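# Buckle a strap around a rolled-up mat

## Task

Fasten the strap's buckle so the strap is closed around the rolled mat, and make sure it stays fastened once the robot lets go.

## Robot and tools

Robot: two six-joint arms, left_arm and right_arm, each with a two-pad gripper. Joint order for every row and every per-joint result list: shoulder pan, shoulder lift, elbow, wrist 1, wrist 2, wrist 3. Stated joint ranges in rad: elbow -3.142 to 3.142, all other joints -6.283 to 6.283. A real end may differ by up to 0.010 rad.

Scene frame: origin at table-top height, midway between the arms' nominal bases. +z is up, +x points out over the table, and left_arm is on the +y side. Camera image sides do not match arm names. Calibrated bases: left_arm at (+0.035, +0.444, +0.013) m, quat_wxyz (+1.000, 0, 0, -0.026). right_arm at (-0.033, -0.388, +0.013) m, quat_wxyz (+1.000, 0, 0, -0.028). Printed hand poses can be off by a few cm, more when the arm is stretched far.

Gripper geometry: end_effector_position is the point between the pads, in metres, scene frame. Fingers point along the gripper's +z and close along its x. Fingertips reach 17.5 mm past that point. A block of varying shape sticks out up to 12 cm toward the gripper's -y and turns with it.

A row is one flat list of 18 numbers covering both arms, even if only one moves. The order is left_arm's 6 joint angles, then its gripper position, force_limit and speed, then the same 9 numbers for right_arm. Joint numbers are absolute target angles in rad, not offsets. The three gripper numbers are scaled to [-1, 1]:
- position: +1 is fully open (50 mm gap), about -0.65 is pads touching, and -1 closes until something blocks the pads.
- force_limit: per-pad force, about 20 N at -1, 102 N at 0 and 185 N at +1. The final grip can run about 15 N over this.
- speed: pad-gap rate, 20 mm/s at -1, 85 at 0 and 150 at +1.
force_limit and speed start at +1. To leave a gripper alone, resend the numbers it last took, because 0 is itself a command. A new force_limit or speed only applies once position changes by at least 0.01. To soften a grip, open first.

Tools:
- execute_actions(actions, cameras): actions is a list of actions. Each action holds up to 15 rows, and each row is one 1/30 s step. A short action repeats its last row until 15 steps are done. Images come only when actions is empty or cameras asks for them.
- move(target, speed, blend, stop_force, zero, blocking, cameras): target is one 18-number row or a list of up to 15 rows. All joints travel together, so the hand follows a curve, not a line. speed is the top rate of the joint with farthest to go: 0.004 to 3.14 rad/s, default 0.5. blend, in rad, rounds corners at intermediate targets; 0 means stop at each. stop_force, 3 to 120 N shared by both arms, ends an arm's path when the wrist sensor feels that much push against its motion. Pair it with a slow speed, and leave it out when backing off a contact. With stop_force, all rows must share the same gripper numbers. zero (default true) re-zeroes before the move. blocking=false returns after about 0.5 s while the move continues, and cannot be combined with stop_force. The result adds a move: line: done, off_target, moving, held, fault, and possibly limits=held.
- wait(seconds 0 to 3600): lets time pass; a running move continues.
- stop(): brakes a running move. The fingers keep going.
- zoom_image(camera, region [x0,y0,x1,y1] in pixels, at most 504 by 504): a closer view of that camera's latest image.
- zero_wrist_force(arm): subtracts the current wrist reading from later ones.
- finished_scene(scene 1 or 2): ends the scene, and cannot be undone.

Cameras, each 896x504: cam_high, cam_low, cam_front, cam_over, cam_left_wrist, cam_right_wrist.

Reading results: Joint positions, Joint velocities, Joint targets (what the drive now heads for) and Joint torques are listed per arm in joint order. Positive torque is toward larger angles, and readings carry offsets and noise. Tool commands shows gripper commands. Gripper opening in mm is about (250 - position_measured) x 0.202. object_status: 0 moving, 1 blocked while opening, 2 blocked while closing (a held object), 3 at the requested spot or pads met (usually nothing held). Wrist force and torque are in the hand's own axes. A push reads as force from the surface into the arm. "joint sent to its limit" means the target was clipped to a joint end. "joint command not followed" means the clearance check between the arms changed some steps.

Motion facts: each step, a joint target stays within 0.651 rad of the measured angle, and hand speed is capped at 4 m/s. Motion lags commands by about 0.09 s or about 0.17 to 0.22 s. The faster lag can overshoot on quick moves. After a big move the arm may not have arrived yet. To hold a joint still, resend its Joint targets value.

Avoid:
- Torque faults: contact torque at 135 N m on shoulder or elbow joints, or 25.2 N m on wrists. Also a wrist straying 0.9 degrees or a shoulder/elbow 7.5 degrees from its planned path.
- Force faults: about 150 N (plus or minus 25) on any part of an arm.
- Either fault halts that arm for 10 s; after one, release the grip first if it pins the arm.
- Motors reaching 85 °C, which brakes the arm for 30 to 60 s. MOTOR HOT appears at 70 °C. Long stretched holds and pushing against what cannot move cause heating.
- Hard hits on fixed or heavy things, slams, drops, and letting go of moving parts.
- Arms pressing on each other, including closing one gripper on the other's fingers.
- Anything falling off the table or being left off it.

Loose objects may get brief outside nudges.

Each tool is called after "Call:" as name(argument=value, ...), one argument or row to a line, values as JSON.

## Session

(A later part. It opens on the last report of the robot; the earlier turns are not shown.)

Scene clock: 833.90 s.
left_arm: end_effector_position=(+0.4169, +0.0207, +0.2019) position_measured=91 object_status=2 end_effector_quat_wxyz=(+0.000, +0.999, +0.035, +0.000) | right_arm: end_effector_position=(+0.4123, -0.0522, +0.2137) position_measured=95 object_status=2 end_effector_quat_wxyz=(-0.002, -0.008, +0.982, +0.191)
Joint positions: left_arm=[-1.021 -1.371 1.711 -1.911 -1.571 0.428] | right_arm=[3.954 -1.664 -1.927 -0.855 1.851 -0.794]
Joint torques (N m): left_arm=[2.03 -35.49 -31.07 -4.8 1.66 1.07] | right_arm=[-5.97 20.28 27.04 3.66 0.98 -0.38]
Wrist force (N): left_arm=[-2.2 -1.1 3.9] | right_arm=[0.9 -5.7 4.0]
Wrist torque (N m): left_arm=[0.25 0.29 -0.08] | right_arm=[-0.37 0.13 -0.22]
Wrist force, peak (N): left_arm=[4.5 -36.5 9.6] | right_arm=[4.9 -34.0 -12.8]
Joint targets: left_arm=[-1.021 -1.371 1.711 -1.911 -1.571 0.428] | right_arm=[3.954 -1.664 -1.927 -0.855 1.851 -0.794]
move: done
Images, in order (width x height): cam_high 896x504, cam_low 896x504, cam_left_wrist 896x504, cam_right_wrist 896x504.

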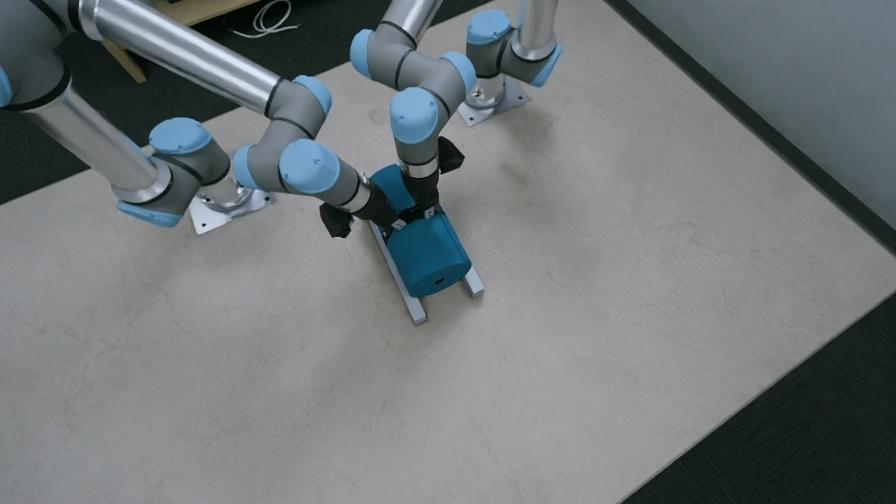

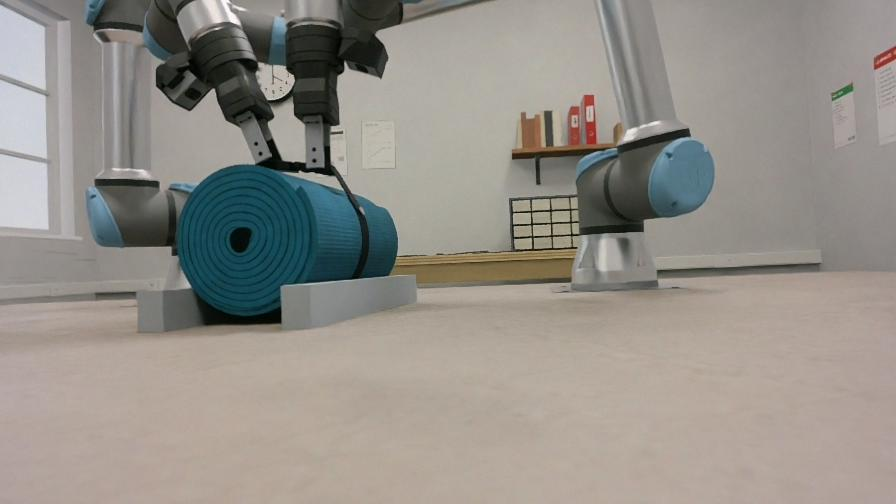

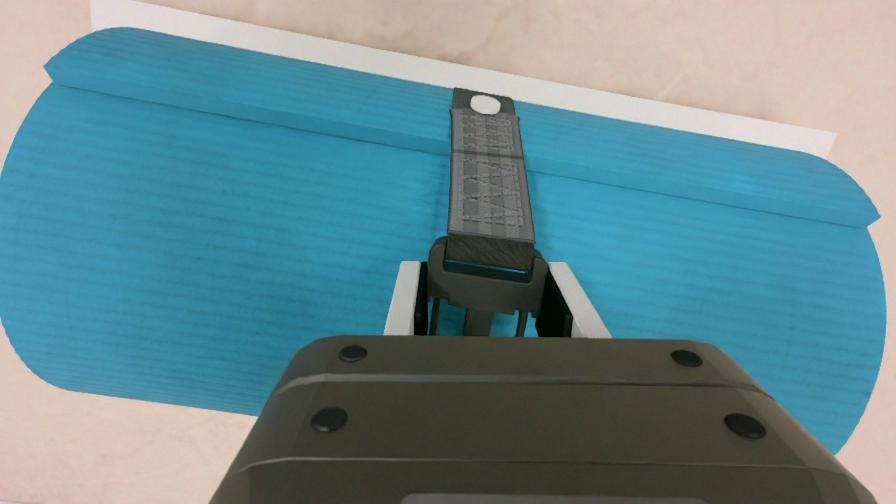

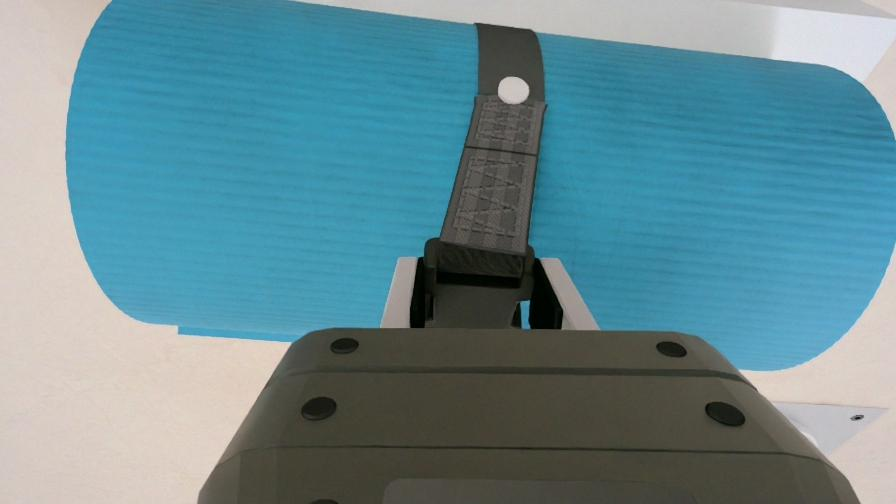

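Call:
move(
  target=[-0.9549,-1.4665,1.9147,-2.2507,-1.6938,0.4795,-0.96,1,-1,3.954,-1.6644,-1.9275,-0.8547,1.8513,-0.7938,-1,1,-1],
  speed=0.25,
  cameras=["cam_over","cam_high"],
)

Call:
zoom_image(
  camera="cam_over",
  region=[360, 60, 510, 144],
)

Scene clock: 861.33 s.
left_arm: end_effector_position=(+0.4171, +0.0299, +0.2006) position_measured=91 object_status=2 end_effector_quat_wxyz=(+0.130, +0.991, +0.035, +0.005) | right_arm: end_effector_position=(+0.4124, -0.0523, +0.2136) position_measured=95 object_status=2 end_effector_quat_wxyz=(-0.002, -0.008, +0.982, +0.191)
Joint positions: left_arm=[-0.955 -1.467 1.915 -2.251 -1.694 0.48] | right_arm=[3.954 -1.664 -1.927 -0.855 1.851 -0.794]
Joint torques (N m): left_arm=[-8.23 -24.06 -30.11 -2.68 1.14 -2.7] | right_arm=[-6.87 20.51 17.53 3.83 -1.72 -0.31]
Wrist force (N): left_arm=[-2.4 -1.5 1.1] | right_arm=[0.7 -5.7 3.9]
Wrist torque (N m): left_arm=[0.15 0.34 -0.14] | right_arm=[-0.38 0.15 -0.22]
Wrist force, peak (N): left_arm=[-2.6 -0.1 4.3] | right_arm=[0.9 -6.1 4.2]
Joint targets: left_arm=[-0.955 -1.467 1.915 -2.251 -1.694 0.480] | right_arm=[3.954 -1.664 -1.927 -0.855 1.851 -0.794]
move: done
Images, in order (width x height): cam_high 896x504, cam_over 896x504.

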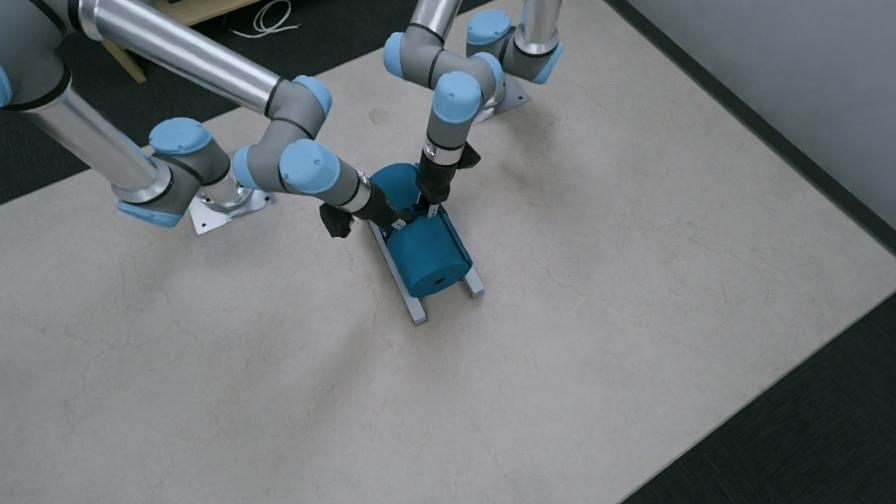

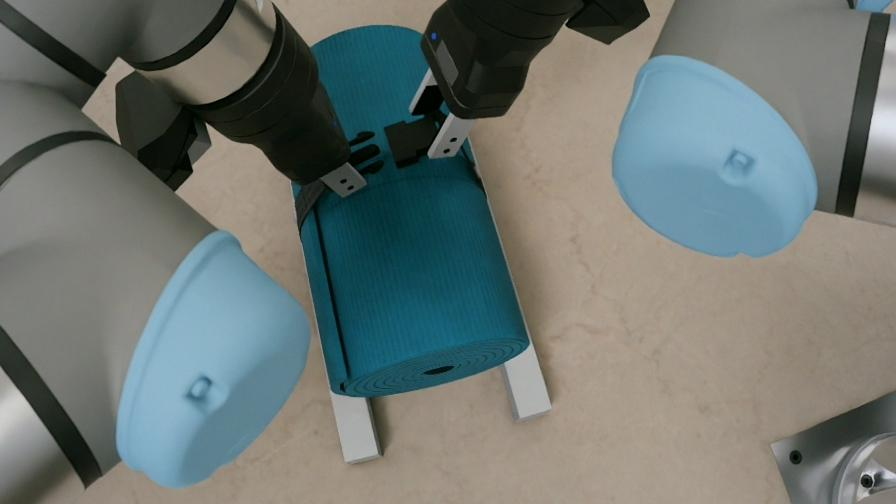

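Scaled by 3.360.

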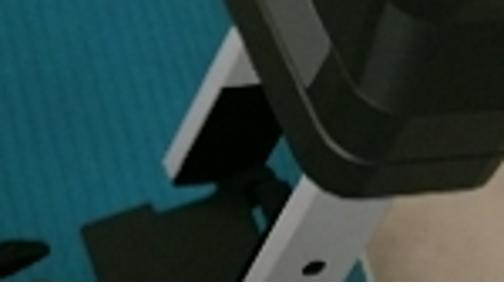

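Call:
zoom_image(
  camera="cam_over",
  region=[310, 100, 500, 207],
)

Scaled by 2.653.

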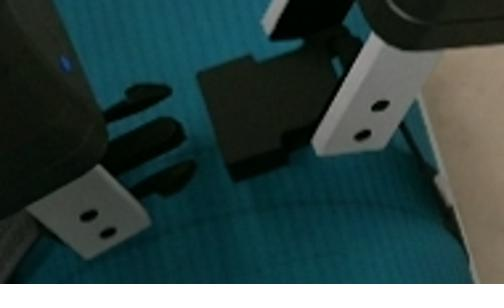

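Call:
move(
  target=[-1.0204,-1.3703,1.7100,-1.9106,-1.5708,0.4806,-0.96,1,-1,3.954,-1.6644,-1.9275,-0.8547,1.8513,-0.7938,-1,1,-1],
  speed=0.2,
)

Call:
move(
  target=[-1.0323,-1.3453,1.6730,-1.8986,-1.5708,0.4687,-0.96,1,-1,3.954,-1.6644,-1.9275,-0.8547,1.8513,-0.7938,-1,1,-1],
  speed=0.025,
  stop_force=15,
  cameras=["cam_high","cam_front"],
)

Call:
zoom_image(
  camera="cam_high",
  region=[385, 195, 445, 229],
)

Call:
zoom_image(
  camera="cam_front",
  region=[370, 150, 470, 206],
)

Scene clock: 881.13 s.
left_arm: end_effector_position=(+0.4172, +0.0206, +0.2019) position_measured=91 object_status=2 end_effector_quat_wxyz=(+0.000, +1.000, +0.009, +0.000) | right_arm: end_effector_position=(+0.4124, -0.0523, +0.2136) position_measured=95 object_status=2 end_effector_quat_wxyz=(-0.002, -0.008, +0.982, +0.191)
Joint positions: left_arm=[-1.021 -1.37 1.71 -1.911 -1.571 0.481] | right_arm=[3.954 -1.664 -1.928 -0.855 1.851 -0.794]
Joint torques (N m): left_arm=[9.14 -46.93 -21.54 -5.83 -1.81 2.34] | right_arm=[-6.75 20.81 17.62 3.91 -1.65 -0.07]
Wrist force (N): left_arm=[-2.5 -0.9 3.7] | right_arm=[0.8 -5.9 4.2]
Wrist torque (N m): left_arm=[0.28 0.27 -0.09] | right_arm=[-0.39 0.14 -0.22]
Wrist force, peak (N): left_arm=[-2.8 -1.1 3.9] | right_arm=[0.9 -6.1 4.1]
Joint targets: left_arm=[-1.020 -1.370 1.710 -1.911 -1.571 0.481] | right_arm=[3.954 -1.664 -1.927 -0.855 1.851 -0.794]
move: done

Scene clock: 882.47 s.
left_arm: end_effector_position=(+0.4174, +0.0176, +0.2023) position_measured=91 object_status=2 end_effector_quat_wxyz=(+0.000, +1.000, +0.009, +0.000) | right_arm: end_effector_position=(+0.4123, -0.0523, +0.2136) position_measured=95 object_status=2 end_effector_quat_wxyz=(-0.002, -0.008, +0.982, +0.191)
Joint positions: left_arm=[-1.023 -1.365 1.702 -1.908 -1.571 0.478] | right_arm=[3.954 -1.664 -1.928 -0.855 1.851 -0.794]
Joint torques (N m): left_arm=[7.53 -48.64 -21.32 -7.06 -1.63 2.35] | right_arm=[6.78 21.19 33.39 6.11 3.56 -0.12]
Wrist force (N): left_arm=[-2.4 -2.7 6.5] | right_arm=[1.8 -5.9 2.2]
Wrist torque (N m): left_arm=[0.24 0.27 0.01] | right_arm=[-0.53 0.01 -0.24]
Wrist force, peak (N): left_arm=[-1.2 -16.9 7.4] | right_arm=[2.0 -19.5 -4.2]
Joint targets: left_arm=[-1.023 -1.365 1.702 -1.908 -1.571 0.478] | right_arm=[3.954 -1.664 -1.927 -0.855 1.851 -0.794]
move: contact (left_arm); left_arm: the elbow is farthest, 0.029 rad from its target

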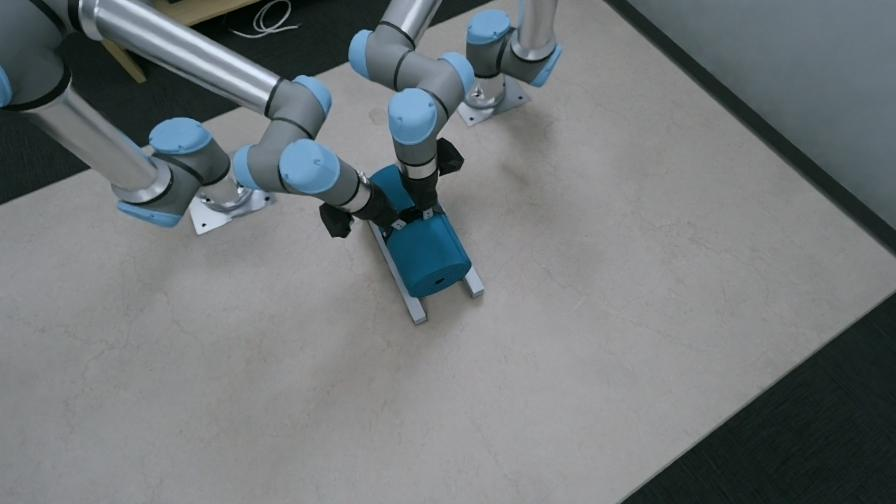

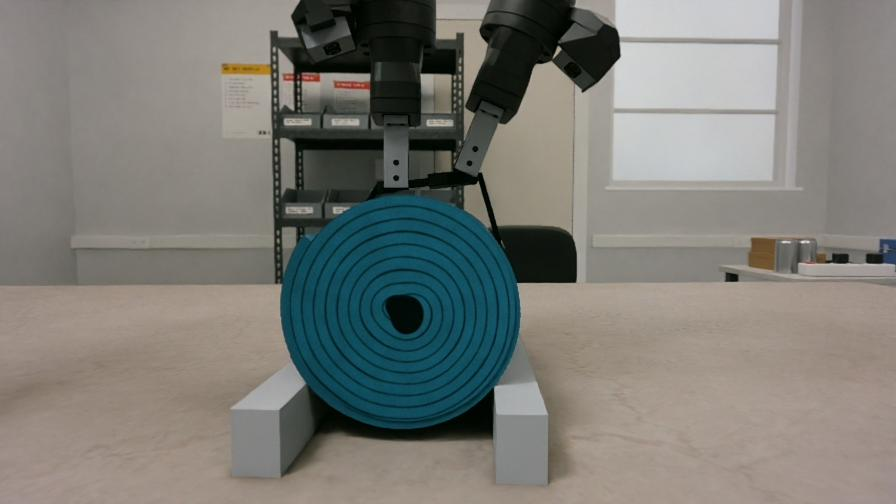

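Scaled by 8.400.

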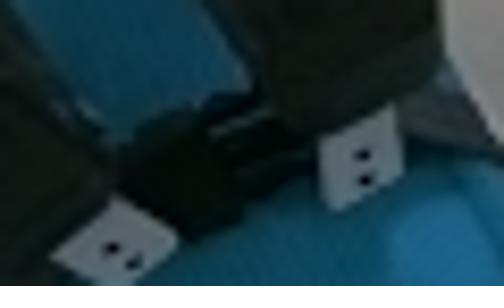

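Scaled by 5.040.

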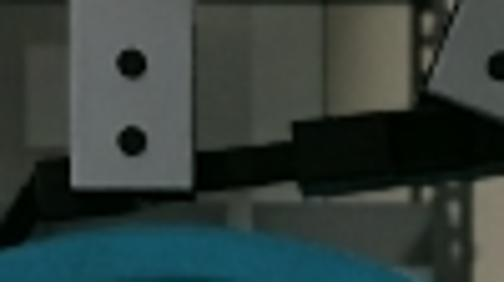

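Call:
move(
  target=[
    [-1.0204,-1.3711,1.7083,-1.9081,-1.5708,0.4806,-0.96,1,-1,3.954,-1.6644,-1.9275,-0.8547,1.8513,-0.7938,-1,1,-1],
    [-1.0323,-1.3461,1.6713,-1.8961,-1.5708,0.4687,-0.96,1,-1,3.954,-1.6644,-1.9275,-0.8547,1.8513,-0.7938,-1,1,-1],
  ],
  speed=0.025,
  stop_force=25,
  cameras=["cam_high","cam_front"],
)

Call:
zoom_image(
  camera="cam_high",
  region=[385, 195, 445, 229],
)

Call:
zoom_image(
  camera="cam_front",
  region=[370, 150, 470, 206],
)

Scene clock: 890.70 s.
left_arm: end_effector_position=(+0.4174, +0.0173, +0.2034) position_measured=91 object_status=2 end_effector_quat_wxyz=(+0.000, +1.000, +0.009, +0.000) | right_arm: end_effector_position=(+0.4124, -0.0523, +0.2136) position_measured=95 object_status=2 end_effector_quat_wxyz=(-0.002, -0.008, +0.982, +0.191)
Joint positions: left_arm=[-1.023 -1.365 1.7 -1.905 -1.571 0.478] | right_arm=[3.954 -1.664 -1.927 -0.855 1.851 -0.794]
Joint torques (N m): left_arm=[-1.86 -50.77 -29.73 -12.45 -5.23 2.51] | right_arm=[7.9 21.62 32.99 9.04 2.45 -0.15]
Wrist force (N): left_arm=[-0.1 -26.7 10.2] | right_arm=[4.0 -26.5 -9.6]
Wrist torque (N m): left_arm=[0.12 0.21 -0.03] | right_arm=[-0.54 -0.05 -0.25]
Wrist force, peak (N): left_arm=[-1.1 -33.4 11.1] | right_arm=[3.1 -31.7 -12.6]
Joint targets: left_arm=[-1.023 -1.365 1.700 -1.905 -1.571 0.478] | right_arm=[3.954 -1.664 -1.927 -0.855 1.851 -0.794]
move: contact (left_arm); path passed 1 of 2 targets; left_arm: the elbow is farthest, 0.028 rad from its target

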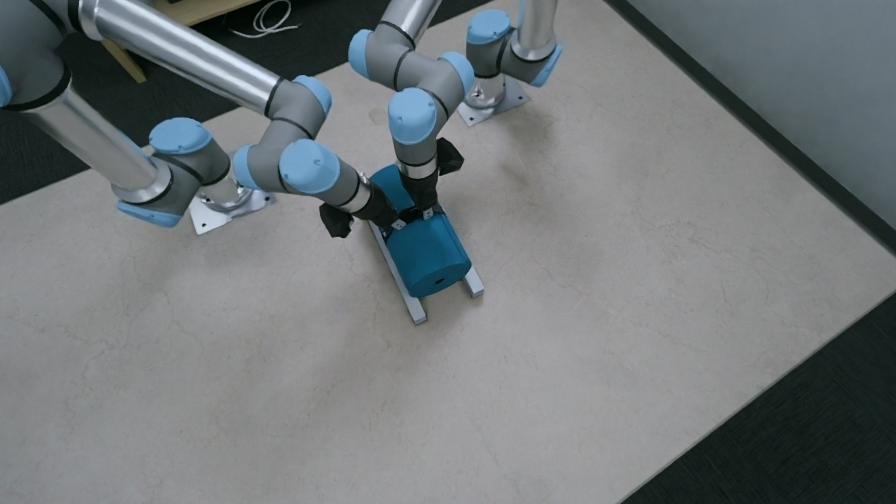

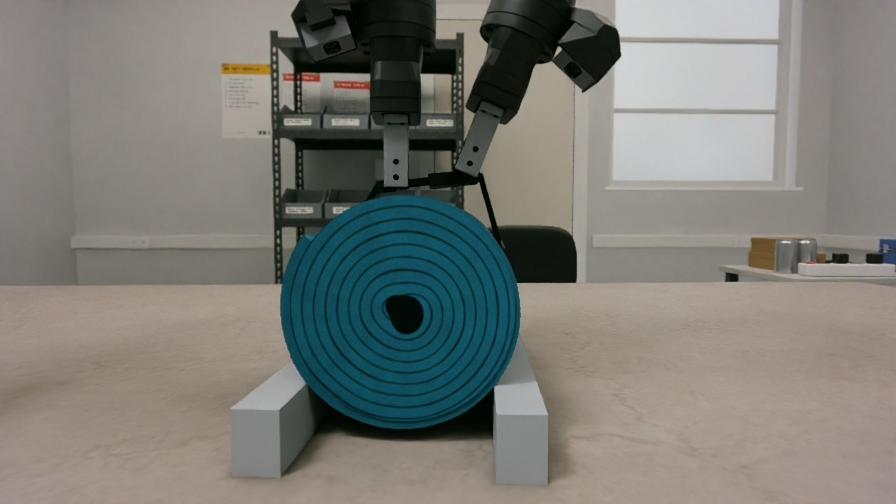

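Scaled by 8.400.

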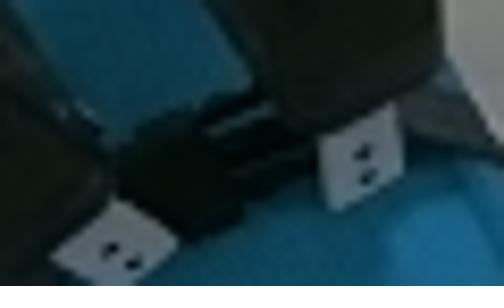

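Scaled by 5.040.

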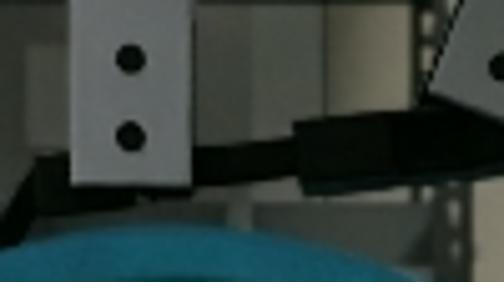

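Call:
move(
  target=[
    [-1.0204,-1.3711,1.7083,-1.9081,-1.5708,0.4806,-0.96,1,-1,3.954,-1.6644,-1.9275,-0.8547,1.8513,-0.7938,-1,1,-1],
    [-0.9484,-1.4615,1.9070,-2.2405,-1.7071,0.5372,-0.96,1,-1,3.954,-1.6644,-1.9275,-0.8547,1.8513,-0.7938,-1,1,-1],
  ],
  speed=0.25,
  cameras=["cam_over"],
)

Call:
zoom_image(
  camera="cam_over",
  region=[330, 110, 480, 195],
)

Scene clock: 903.23 s.
left_arm: end_effector_position=(+0.4173, +0.0299, +0.2006) position_measured=91 object_status=2 end_effector_quat_wxyz=(+0.131, +0.991, +0.009, +0.001) | right_arm: end_effector_position=(+0.4124, -0.0523, +0.2136) position_measured=95 object_status=2 end_effector_quat_wxyz=(-0.002, -0.008, +0.982, +0.191)
Joint positions: left_arm=[-0.948 -1.462 1.907 -2.24 -1.707 0.537] | right_arm=[3.954 -1.664 -1.927 -0.855 1.851 -0.794]
Joint torques (N m): left_arm=[-8.84 -24.45 -29.42 -2.83 1.17 -2.73] | right_arm=[-5.79 22.32 26.63 3.72 1.92 -0.22]
Wrist force (N): left_arm=[-2.5 -2.1 1.3] | right_arm=[0.8 -7.0 4.4]
Wrist torque (N m): left_arm=[0.07 0.30 -0.14] | right_arm=[-0.58 0.14 -0.22]
Wrist force, peak (N): left_arm=[-0.3 -26.8 10.4] | right_arm=[3.8 -26.7 -9.5]
Joint targets: left_arm=[-0.948 -1.462 1.907 -2.240 -1.707 0.537] | right_arm=[3.954 -1.664 -1.927 -0.855 1.851 -0.794]
move: done

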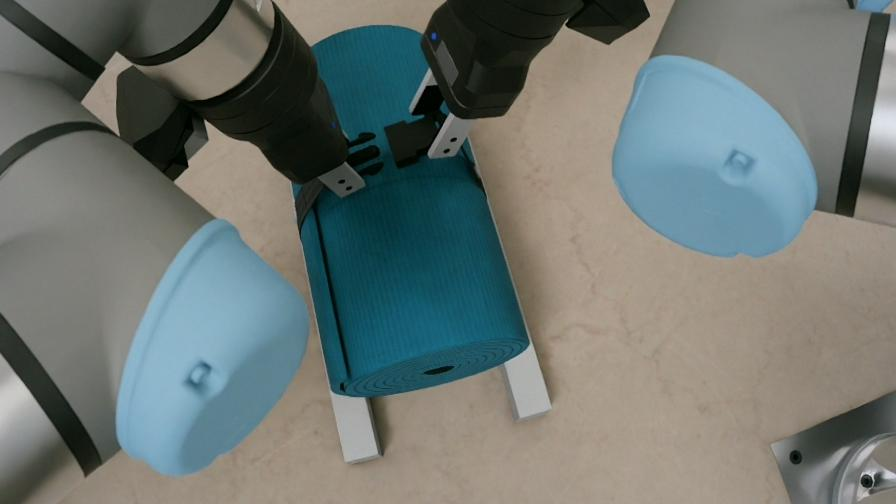

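Scaled by 3.360.

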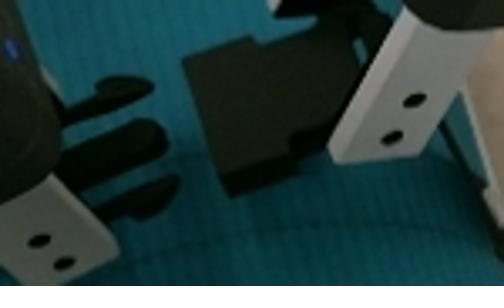

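Call:
move(
  target=[-1.0168,-1.3674,1.7039,-1.9074,-1.5708,0.4842,-0.96,1,-1,3.954,-1.6644,-1.9275,-0.8547,1.8513,-0.7938,-1,1,-1],
  speed=0.25,
)

Call:
move(
  target=[-1.0287,-1.3424,1.6669,-1.8954,-1.5708,0.4723,-0.96,1,-1,3.954,-1.6644,-1.9275,-0.8547,1.8513,-0.7938,-1,1,-1],
  speed=0.025,
  stop_force=15,
  cameras=["cam_high"],
)

Call:
zoom_image(
  camera="cam_high",
  region=[385, 195, 445, 229],
)

Scene clock: 932.83 s.
left_arm: end_effector_position=(+0.4195, +0.0205, +0.2028) position_measured=91 object_status=2 end_effector_quat_wxyz=(+0.000, +1.000, +0.009, +0.000) | right_arm: end_effector_position=(+0.4124, -0.0523, +0.2136) position_measured=95 object_status=2 end_effector_quat_wxyz=(-0.002, -0.008, +0.982, +0.191)
Joint positions: left_arm=[-1.017 -1.367 1.704 -1.908 -1.571 0.484] | right_arm=[3.954 -1.664 -1.927 -0.855 1.851 -0.794]
Joint torques (N m): left_arm=[8.81 -46.9 -23.13 -5.44 -1.46 2.58] | right_arm=[-6.19 22.86 20.58 3.69 1.91 -0.16]
Wrist force (N): left_arm=[-2.8 -2.1 4.2] | right_arm=[0.7 -6.9 4.3]
Wrist torque (N m): left_arm=[0.13 0.27 0.03] | right_arm=[-0.58 0.16 -0.23]
Wrist force, peak (N): left_arm=[-2.7 -2.3 4.4] | right_arm=[0.8 -7.2 4.6]
Joint targets: left_arm=[-1.017 -1.367 1.704 -1.907 -1.571 0.484] | right_arm=[3.954 -1.664 -1.927 -0.855 1.851 -0.794]
move: done

Scene clock: 934.10 s.
left_arm: end_effector_position=(+0.4197, +0.0178, +0.2032) position_measured=91 object_status=2 end_effector_quat_wxyz=(+0.000, +1.000, +0.009, +0.000) | right_arm: end_effector_position=(+0.4124, -0.0523, +0.2136) position_measured=95 object_status=2 end_effector_quat_wxyz=(-0.002, -0.008, +0.982, +0.191)
Joint positions: left_arm=[-1.019 -1.363 1.697 -1.905 -1.571 0.482] | right_arm=[3.954 -1.664 -1.928 -0.855 1.851 -0.794]
Joint torques (N m): left_arm=[2.38 -50.74 -26.25 -10.13 -1.11 2.48] | right_arm=[11.46 23.33 21.44 7.49 2.01 -0.1]
Wrist force (N): left_arm=[-1.8 -16.1 9.2] | right_arm=[1.9 -18.7 -4.3]
Wrist torque (N m): left_arm=[0.11 0.22 -0.03] | right_arm=[-0.81 0.07 -0.20]
Wrist force, peak (N): left_arm=[-1.2 -21.6 9.5] | right_arm=[2.2 -23.2 -7.0]
Joint targets: left_arm=[-1.019 -1.363 1.697 -1.905 -1.571 0.482] | right_arm=[3.954 -1.664 -1.927 -0.855 1.851 -0.794]
move: contact (left_arm); left_arm: the elbow is farthest, 0.030 rad from its target

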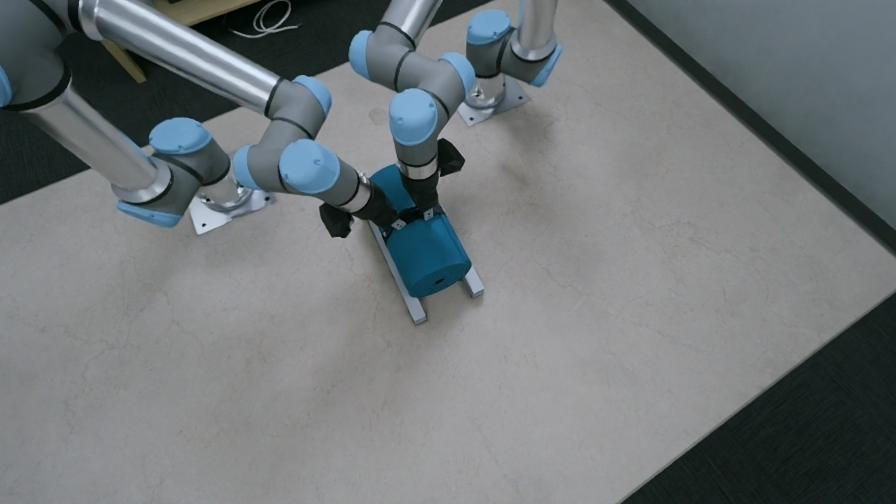

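Scaled by 8.400.

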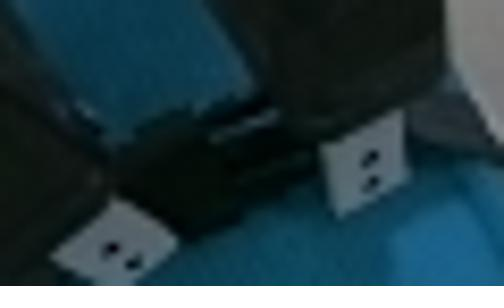

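Call:
move(
  target=[
    [-1.0181,-1.3687,1.7054,-1.9076,-1.5708,0.4829,-0.96,1,-1,3.954,-1.6644,-1.9275,-0.8547,1.8513,-0.7938,-1,1,-1],
    [-1.0300,-1.3437,1.6684,-1.8956,-1.5708,0.4710,-0.96,1,-1,3.954,-1.6644,-1.9275,-0.8547,1.8513,-0.7938,-1,1,-1],
  ],
  speed=0.025,
  stop_force=45,
  cameras=["cam_high","cam_front"],
)

Call:
zoom_image(
  camera="cam_front",
  region=[370, 150, 470, 206],
)

Call:
zoom_image(
  camera="cam_high",
  region=[385, 195, 445, 229],
)

Scene clock: 959.17 s.
left_arm: end_effector_position=(+0.4181, +0.0079, +0.2041) position_measured=92 object_status=2 end_effector_quat_wxyz=(-0.004, +1.000, +0.009, -0.002) | right_arm: end_effector_position=(+0.4123, -0.0523, +0.2136) position_measured=95 object_status=2 end_effector_quat_wxyz=(-0.002, -0.008, +0.982, +0.191)
Joint positions: left_arm=[-1.03 -1.344 1.668 -1.885 -1.571 0.471] | right_arm=[3.954 -1.664 -1.928 -0.855 1.851 -0.794]
Joint torques (N m): left_arm=[-16.85 -51.09 -39.84 -17.4 -8.45 1.84] | right_arm=[14.83 23.92 39.79 11.17 7.78 -0.18]
Wrist force (N): left_arm=[6.0 -56.5 11.7] | right_arm=[8.0 -51.7 -20.1]
Wrist torque (N m): left_arm=[0.24 -0.83 0.00] | right_arm=[0.22 -0.76 -0.80]
Wrist force, peak (N): left_arm=[4.7 -61.4 12.9] | right_arm=[6.9 -55.9 -22.6]
Joint targets: left_arm=[-1.030 -1.344 1.668 -1.886 -1.571 0.471] | right_arm=[3.954 -1.664 -1.927 -0.855 1.851 -0.794]
move: contact (left_arm); path passed 1 of 2 targets

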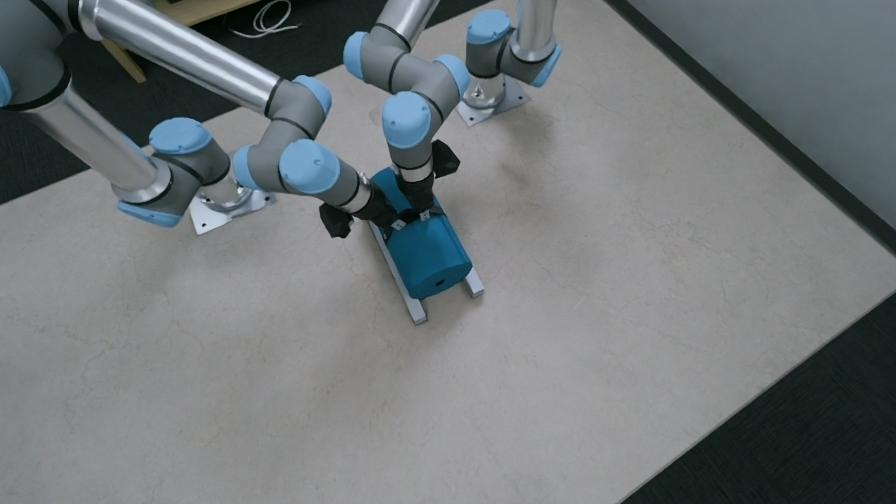

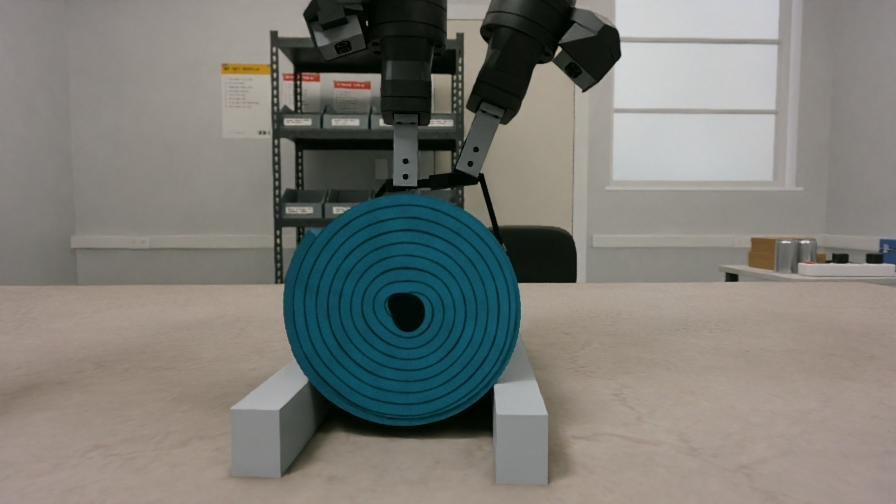

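Scaled by 5.040.

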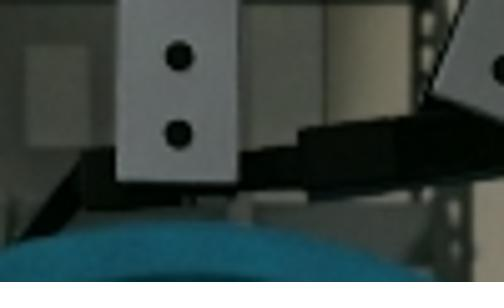

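Scaled by 8.400.

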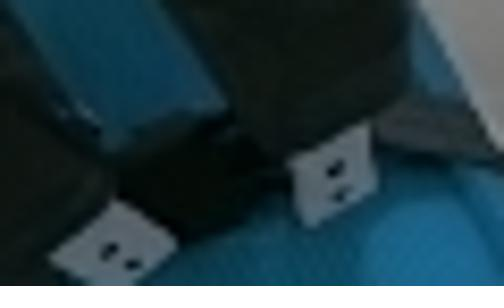

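Call:
move(
  target=[-1.0492,-1.3076,1.6147,-1.8779,-1.5708,0.4517,-0.96,1,-1,3.954,-1.6644,-1.9275,-0.8547,1.8513,-0.7938,-1,1,-1],
  speed=0.025,
  stop_force=66,
  zero=false,
  cameras=["cam_high","cam_front"],
)

Call:
zoom_image(
  camera="cam_front",
  region=[370, 150, 470, 206],
)

Call:
zoom_image(
  camera="cam_high",
  region=[385, 195, 445, 229],
)

Scene clock: 967.87 s.
left_arm: end_effector_position=(+0.4169, -0.0030, +0.2043) position_measured=92 object_status=2 end_effector_quat_wxyz=(-0.014, +1.000, +0.009, -0.004) | right_arm: end_effector_position=(+0.4123, -0.0522, +0.2136) position_measured=95 object_status=2 end_effector_quat_wxyz=(-0.002, -0.008, +0.982, +0.191)
Joint positions: left_arm=[-1.043 -1.318 1.63 -1.855 -1.566 0.457] | right_arm=[3.954 -1.664 -1.928 -0.855 1.851 -0.794]
Joint torques (N m): left_arm=[-17.42 -38.16 -33.75 -11.58 -6.52 -0.17] | right_arm=[17.98 25.16 44.67 13.65 7.93 -0.12]
Wrist force (N): left_arm=[12.6 -51.1 4.8] | right_arm=[14.4 -49.2 -9.6]
Wrist torque (N m): left_arm=[-0.25 -0.88 0.32] | right_arm=[0.05 -0.47 -1.29]
Wrist force, peak (N): left_arm=[22.5 -73.5 9.6] | right_arm=[23.6 -67.6 -22.8]
Joint targets: left_arm=[-1.044 -1.318 1.630 -1.857 -1.568 0.457] | right_arm=[3.954 -1.664 -1.927 -0.855 1.851 -0.794]
Tool commands: left_gripper/position=-0.960784 left_gripper/force_limit=+1.0 left_gripper/speed=-1.0 right_gripper/position=-1.0 right_gripper/force_limit=+1.0 right_gripper/speed=-1.0
TORQUE FAULT: the wrist 1 of the left arm strayed more than 0.9 degrees from its planned motion, and that arm stopped. A torque fault puts only its own arm into a fault stop. That arm's remaining commands of this call were not run. That arm may still press on what stopped it. That arm is still stopped at the end of this call. That arm stays stopped for about 10 more seconds. Until then a move that you send moves the other arm only, and its call returns only when the move has ended. Once the stop has ended, the next robot result says so. If the stop ends while you think or write, that arm runs what you send next. While its stop runs, that arm takes no new command, but its gripper still runs the gripper command that each later call begins with. Until it ends, the stop uses up actions while you think or wait. An arm that is not stopped still takes commands.
move: fault (left_arm); left_arm: the wrist 1 is farthest, 0.023 rad from its target

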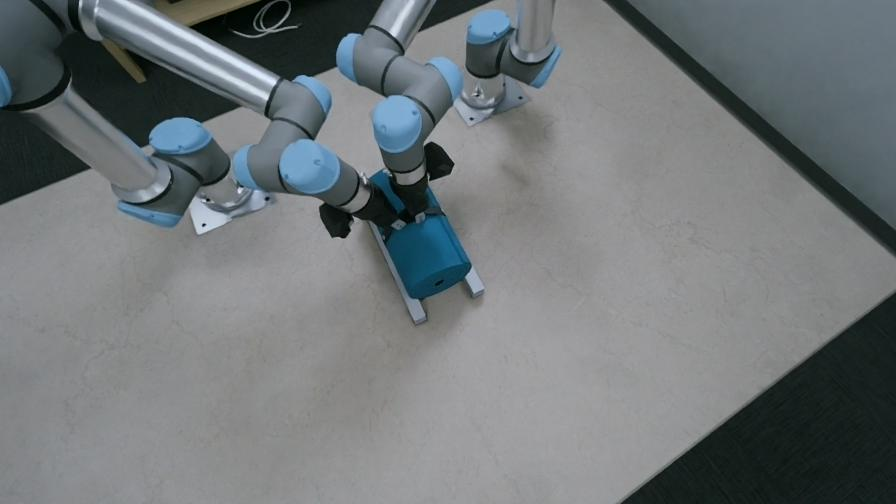

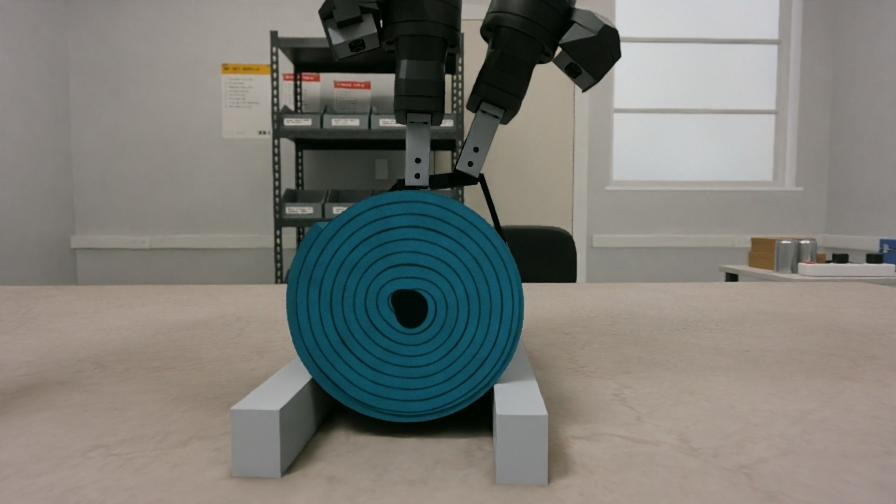

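Scaled by 5.040.

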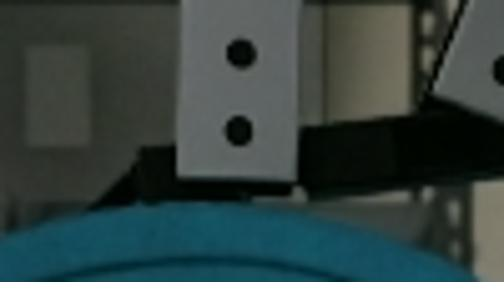

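Scaled by 8.400.

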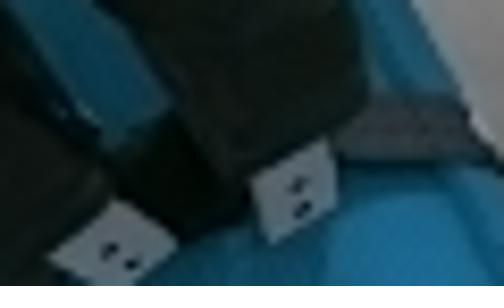

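Call:
wait(
  seconds=11,
  cameras=["cam_left_wrist","cam_over","cam_low"],
)

Call:
zoom_image(
  camera="cam_left_wrist",
  region=[380, 220, 580, 340],
)

Call:
zoom_image(
  camera="cam_over",
  region=[330, 60, 490, 150],
)

Call:
zoom_image(
  camera="cam_low",
  region=[240, 130, 360, 197],
)

Scene clock: 986.20 s.
left_arm: end_effector_position=(+0.4169, -0.0030, +0.2043) position_measured=92 object_status=2 end_effector_quat_wxyz=(-0.014, +1.000, +0.009, -0.004) | right_arm: end_effector_position=(+0.4124, -0.0523, +0.2136) position_measured=95 object_status=2 end_effector_quat_wxyz=(-0.002, -0.008, +0.982, +0.191)
Joint positions: left_arm=[-1.043 -1.318 1.63 -1.855 -1.566 0.457] | right_arm=[3.954 -1.664 -1.927 -0.855 1.851 -0.794]
Joint torques (N m): left_arm=[-16.22 -38.54 -33.46 -11.5 -6.82 -0.1] | right_arm=[7.22 27.78 52.85 15 4.24 1.68]
Wrist force (N): left_arm=[13.5 -49.6 4.2] | right_arm=[15.0 -47.9 -9.1]
Wrist torque (N m): left_arm=[-0.30 -0.93 0.31] | right_arm=[-0.01 -0.44 -1.32]
Wrist force, peak (N): left_arm=[12.4 -51.2 4.5] | right_arm=[14.3 -49.3 -9.8]
Joint targets: left_arm=[-1.043 -1.318 1.630 -1.855 -1.566 0.457] | right_arm=[3.954 -1.664 -1.927 -0.855 1.851 -0.794]
Tool commands: left_gripper/position=-0.960784 left_gripper/force_limit=+1.0 left_gripper/speed=-1.0 right_gripper/position=-1.0 right_gripper/force_limit=+1.0 right_gripper/speed=-1.0
TORQUE FAULT, CONTINUED: the left arm's stop, for the torque fault of the wrist 1 that an earlier result reported, is over. The rest of the stop counts as 19 of the actions that you can send in this scene. That arm's target is now where it stood when the stop ended, not its last command. That arm keeps its grip as last carried out and accepts commands again. That arm stops again at each new torque fault.
wait: 10.00 of 11 s (the remaining seconds did not pass); at rest from the start
Images, in order (width x height): cam_low 896x504, cam_over 896x504, cam_left_wrist 896x504.

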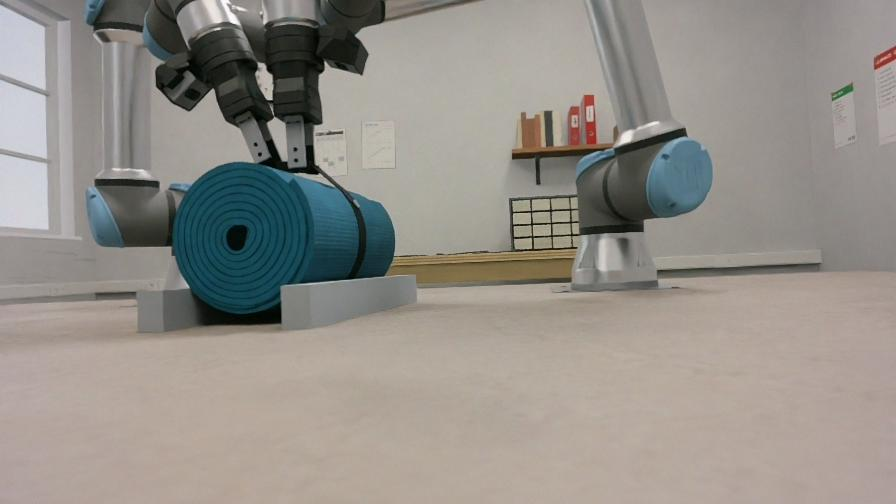

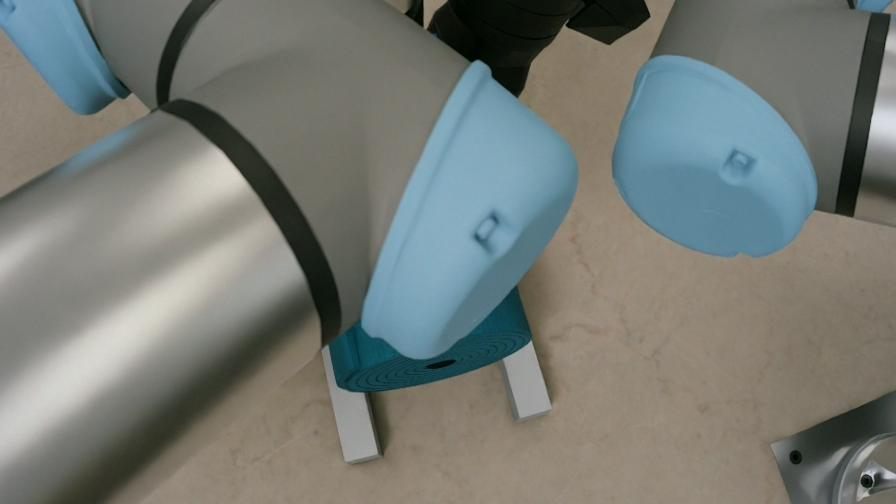

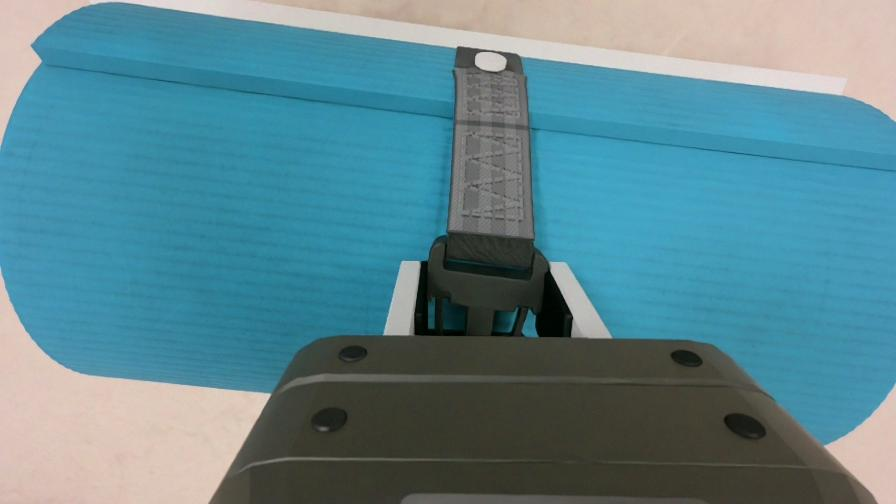

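Scaled by 2.520.

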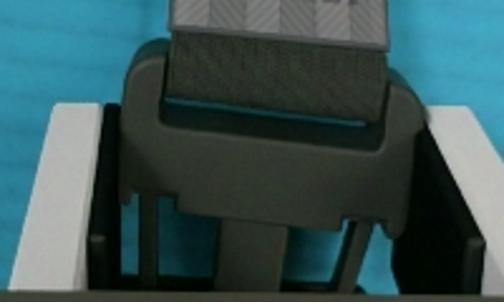

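Scaled by 3.150.

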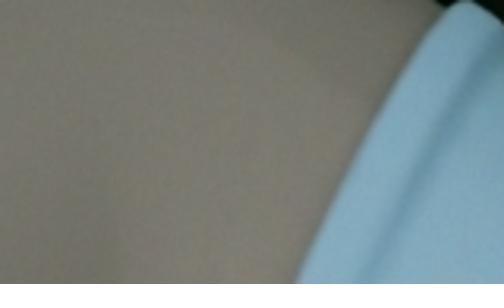

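Scaled by 4.200.

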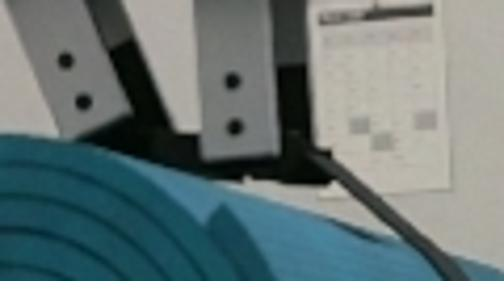

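Call:
move(
  target=[-1.0405,-1.3230,1.6375,-1.8700,-1.5700,0.4595,-0.96,1,-1,3.954,-1.6644,-1.9275,-0.8547,1.8513,-0.7938,-1,1,-1],
  speed=0.02,
)

Scene clock: 993.77 s.
left_arm: end_effector_position=(+0.4174, -0.0032, +0.2052) position_measured=92 object_status=2 end_effector_quat_wxyz=(-0.008, +1.000, +0.009, -0.003) | right_arm: end_effector_position=(+0.4124, -0.0523, +0.2136) position_measured=95 object_status=2 end_effector_quat_wxyz=(-0.002, -0.008, +0.982, +0.191)
Joint positions: left_arm=[-1.04 -1.323 1.638 -1.869 -1.57 0.46] | right_arm=[3.954 -1.664 -1.928 -0.855 1.851 -0.794]
Joint torques (N m): left_arm=[-19.01 -49.8 -44.03 -16.83 -9.19 1.87] | right_arm=[16.61 28.63 36.12 14.22 7.13 1.89]
Wrist force (N): left_arm=[8.2 -57.8 12.2] | right_arm=[10.2 -52.4 -20.0]
Wrist torque (N m): left_arm=[0.13 -0.73 0.30] | right_arm=[0.12 -0.47 -1.16]
Wrist force, peak (N): left_arm=[7.9 -59.4 11.5] | right_arm=[9.6 -54.1 -20.1]
Joint targets: left_arm=[-1.040 -1.323 1.637 -1.870 -1.570 0.460] | right_arm=[3.954 -1.664 -1.927 -0.855 1.851 -0.794]
move: done

Call:
move(
  target=[-1.0382,-1.3270,1.6434,-1.8710,-1.5708,0.4618,-0.96,1,-1,3.954,-1.6644,-1.9275,-0.8547,1.8513,-0.7938,-1,1,-1],
  speed=0.02,
)

Scene clock: 996.50 s.
left_arm: end_effector_position=(+0.4173, -0.0010, +0.2050) position_measured=92 object_status=2 end_effector_quat_wxyz=(-0.007, +1.000, +0.009, -0.004) | right_arm: end_effector_position=(+0.4123, -0.0521, +0.2136) position_measured=95 object_status=2 end_effector_quat_wxyz=(-0.002, -0.008, +0.982, +0.191)
Joint positions: left_arm=[-1.038 -1.327 1.643 -1.871 -1.571 0.462] | right_arm=[3.954 -1.664 -1.928 -0.854 1.852 -0.794]
Joint torques (N m): left_arm=[-0.53 -42.33 -28.35 -5.3 -2.22 1.73] | right_arm=[2.72 29.27 36.25 6.68 2 1.87]
Wrist force (N): left_arm=[5.6 -15.1 5.6] | right_arm=[7.8 -18.4 1.6]
Wrist torque (N m): left_arm=[-0.03 -0.77 0.12] | right_arm=[-0.77 -0.57 -1.05]
Wrist force, peak (N): left_arm=[8.0 -58.1 12.3] | right_arm=[10.0 -52.9 -20.0]
Joint targets: left_arm=[-1.038 -1.327 1.643 -1.871 -1.571 0.462] | right_arm=[3.954 -1.664 -1.927 -0.855 1.851 -0.794]
move: done


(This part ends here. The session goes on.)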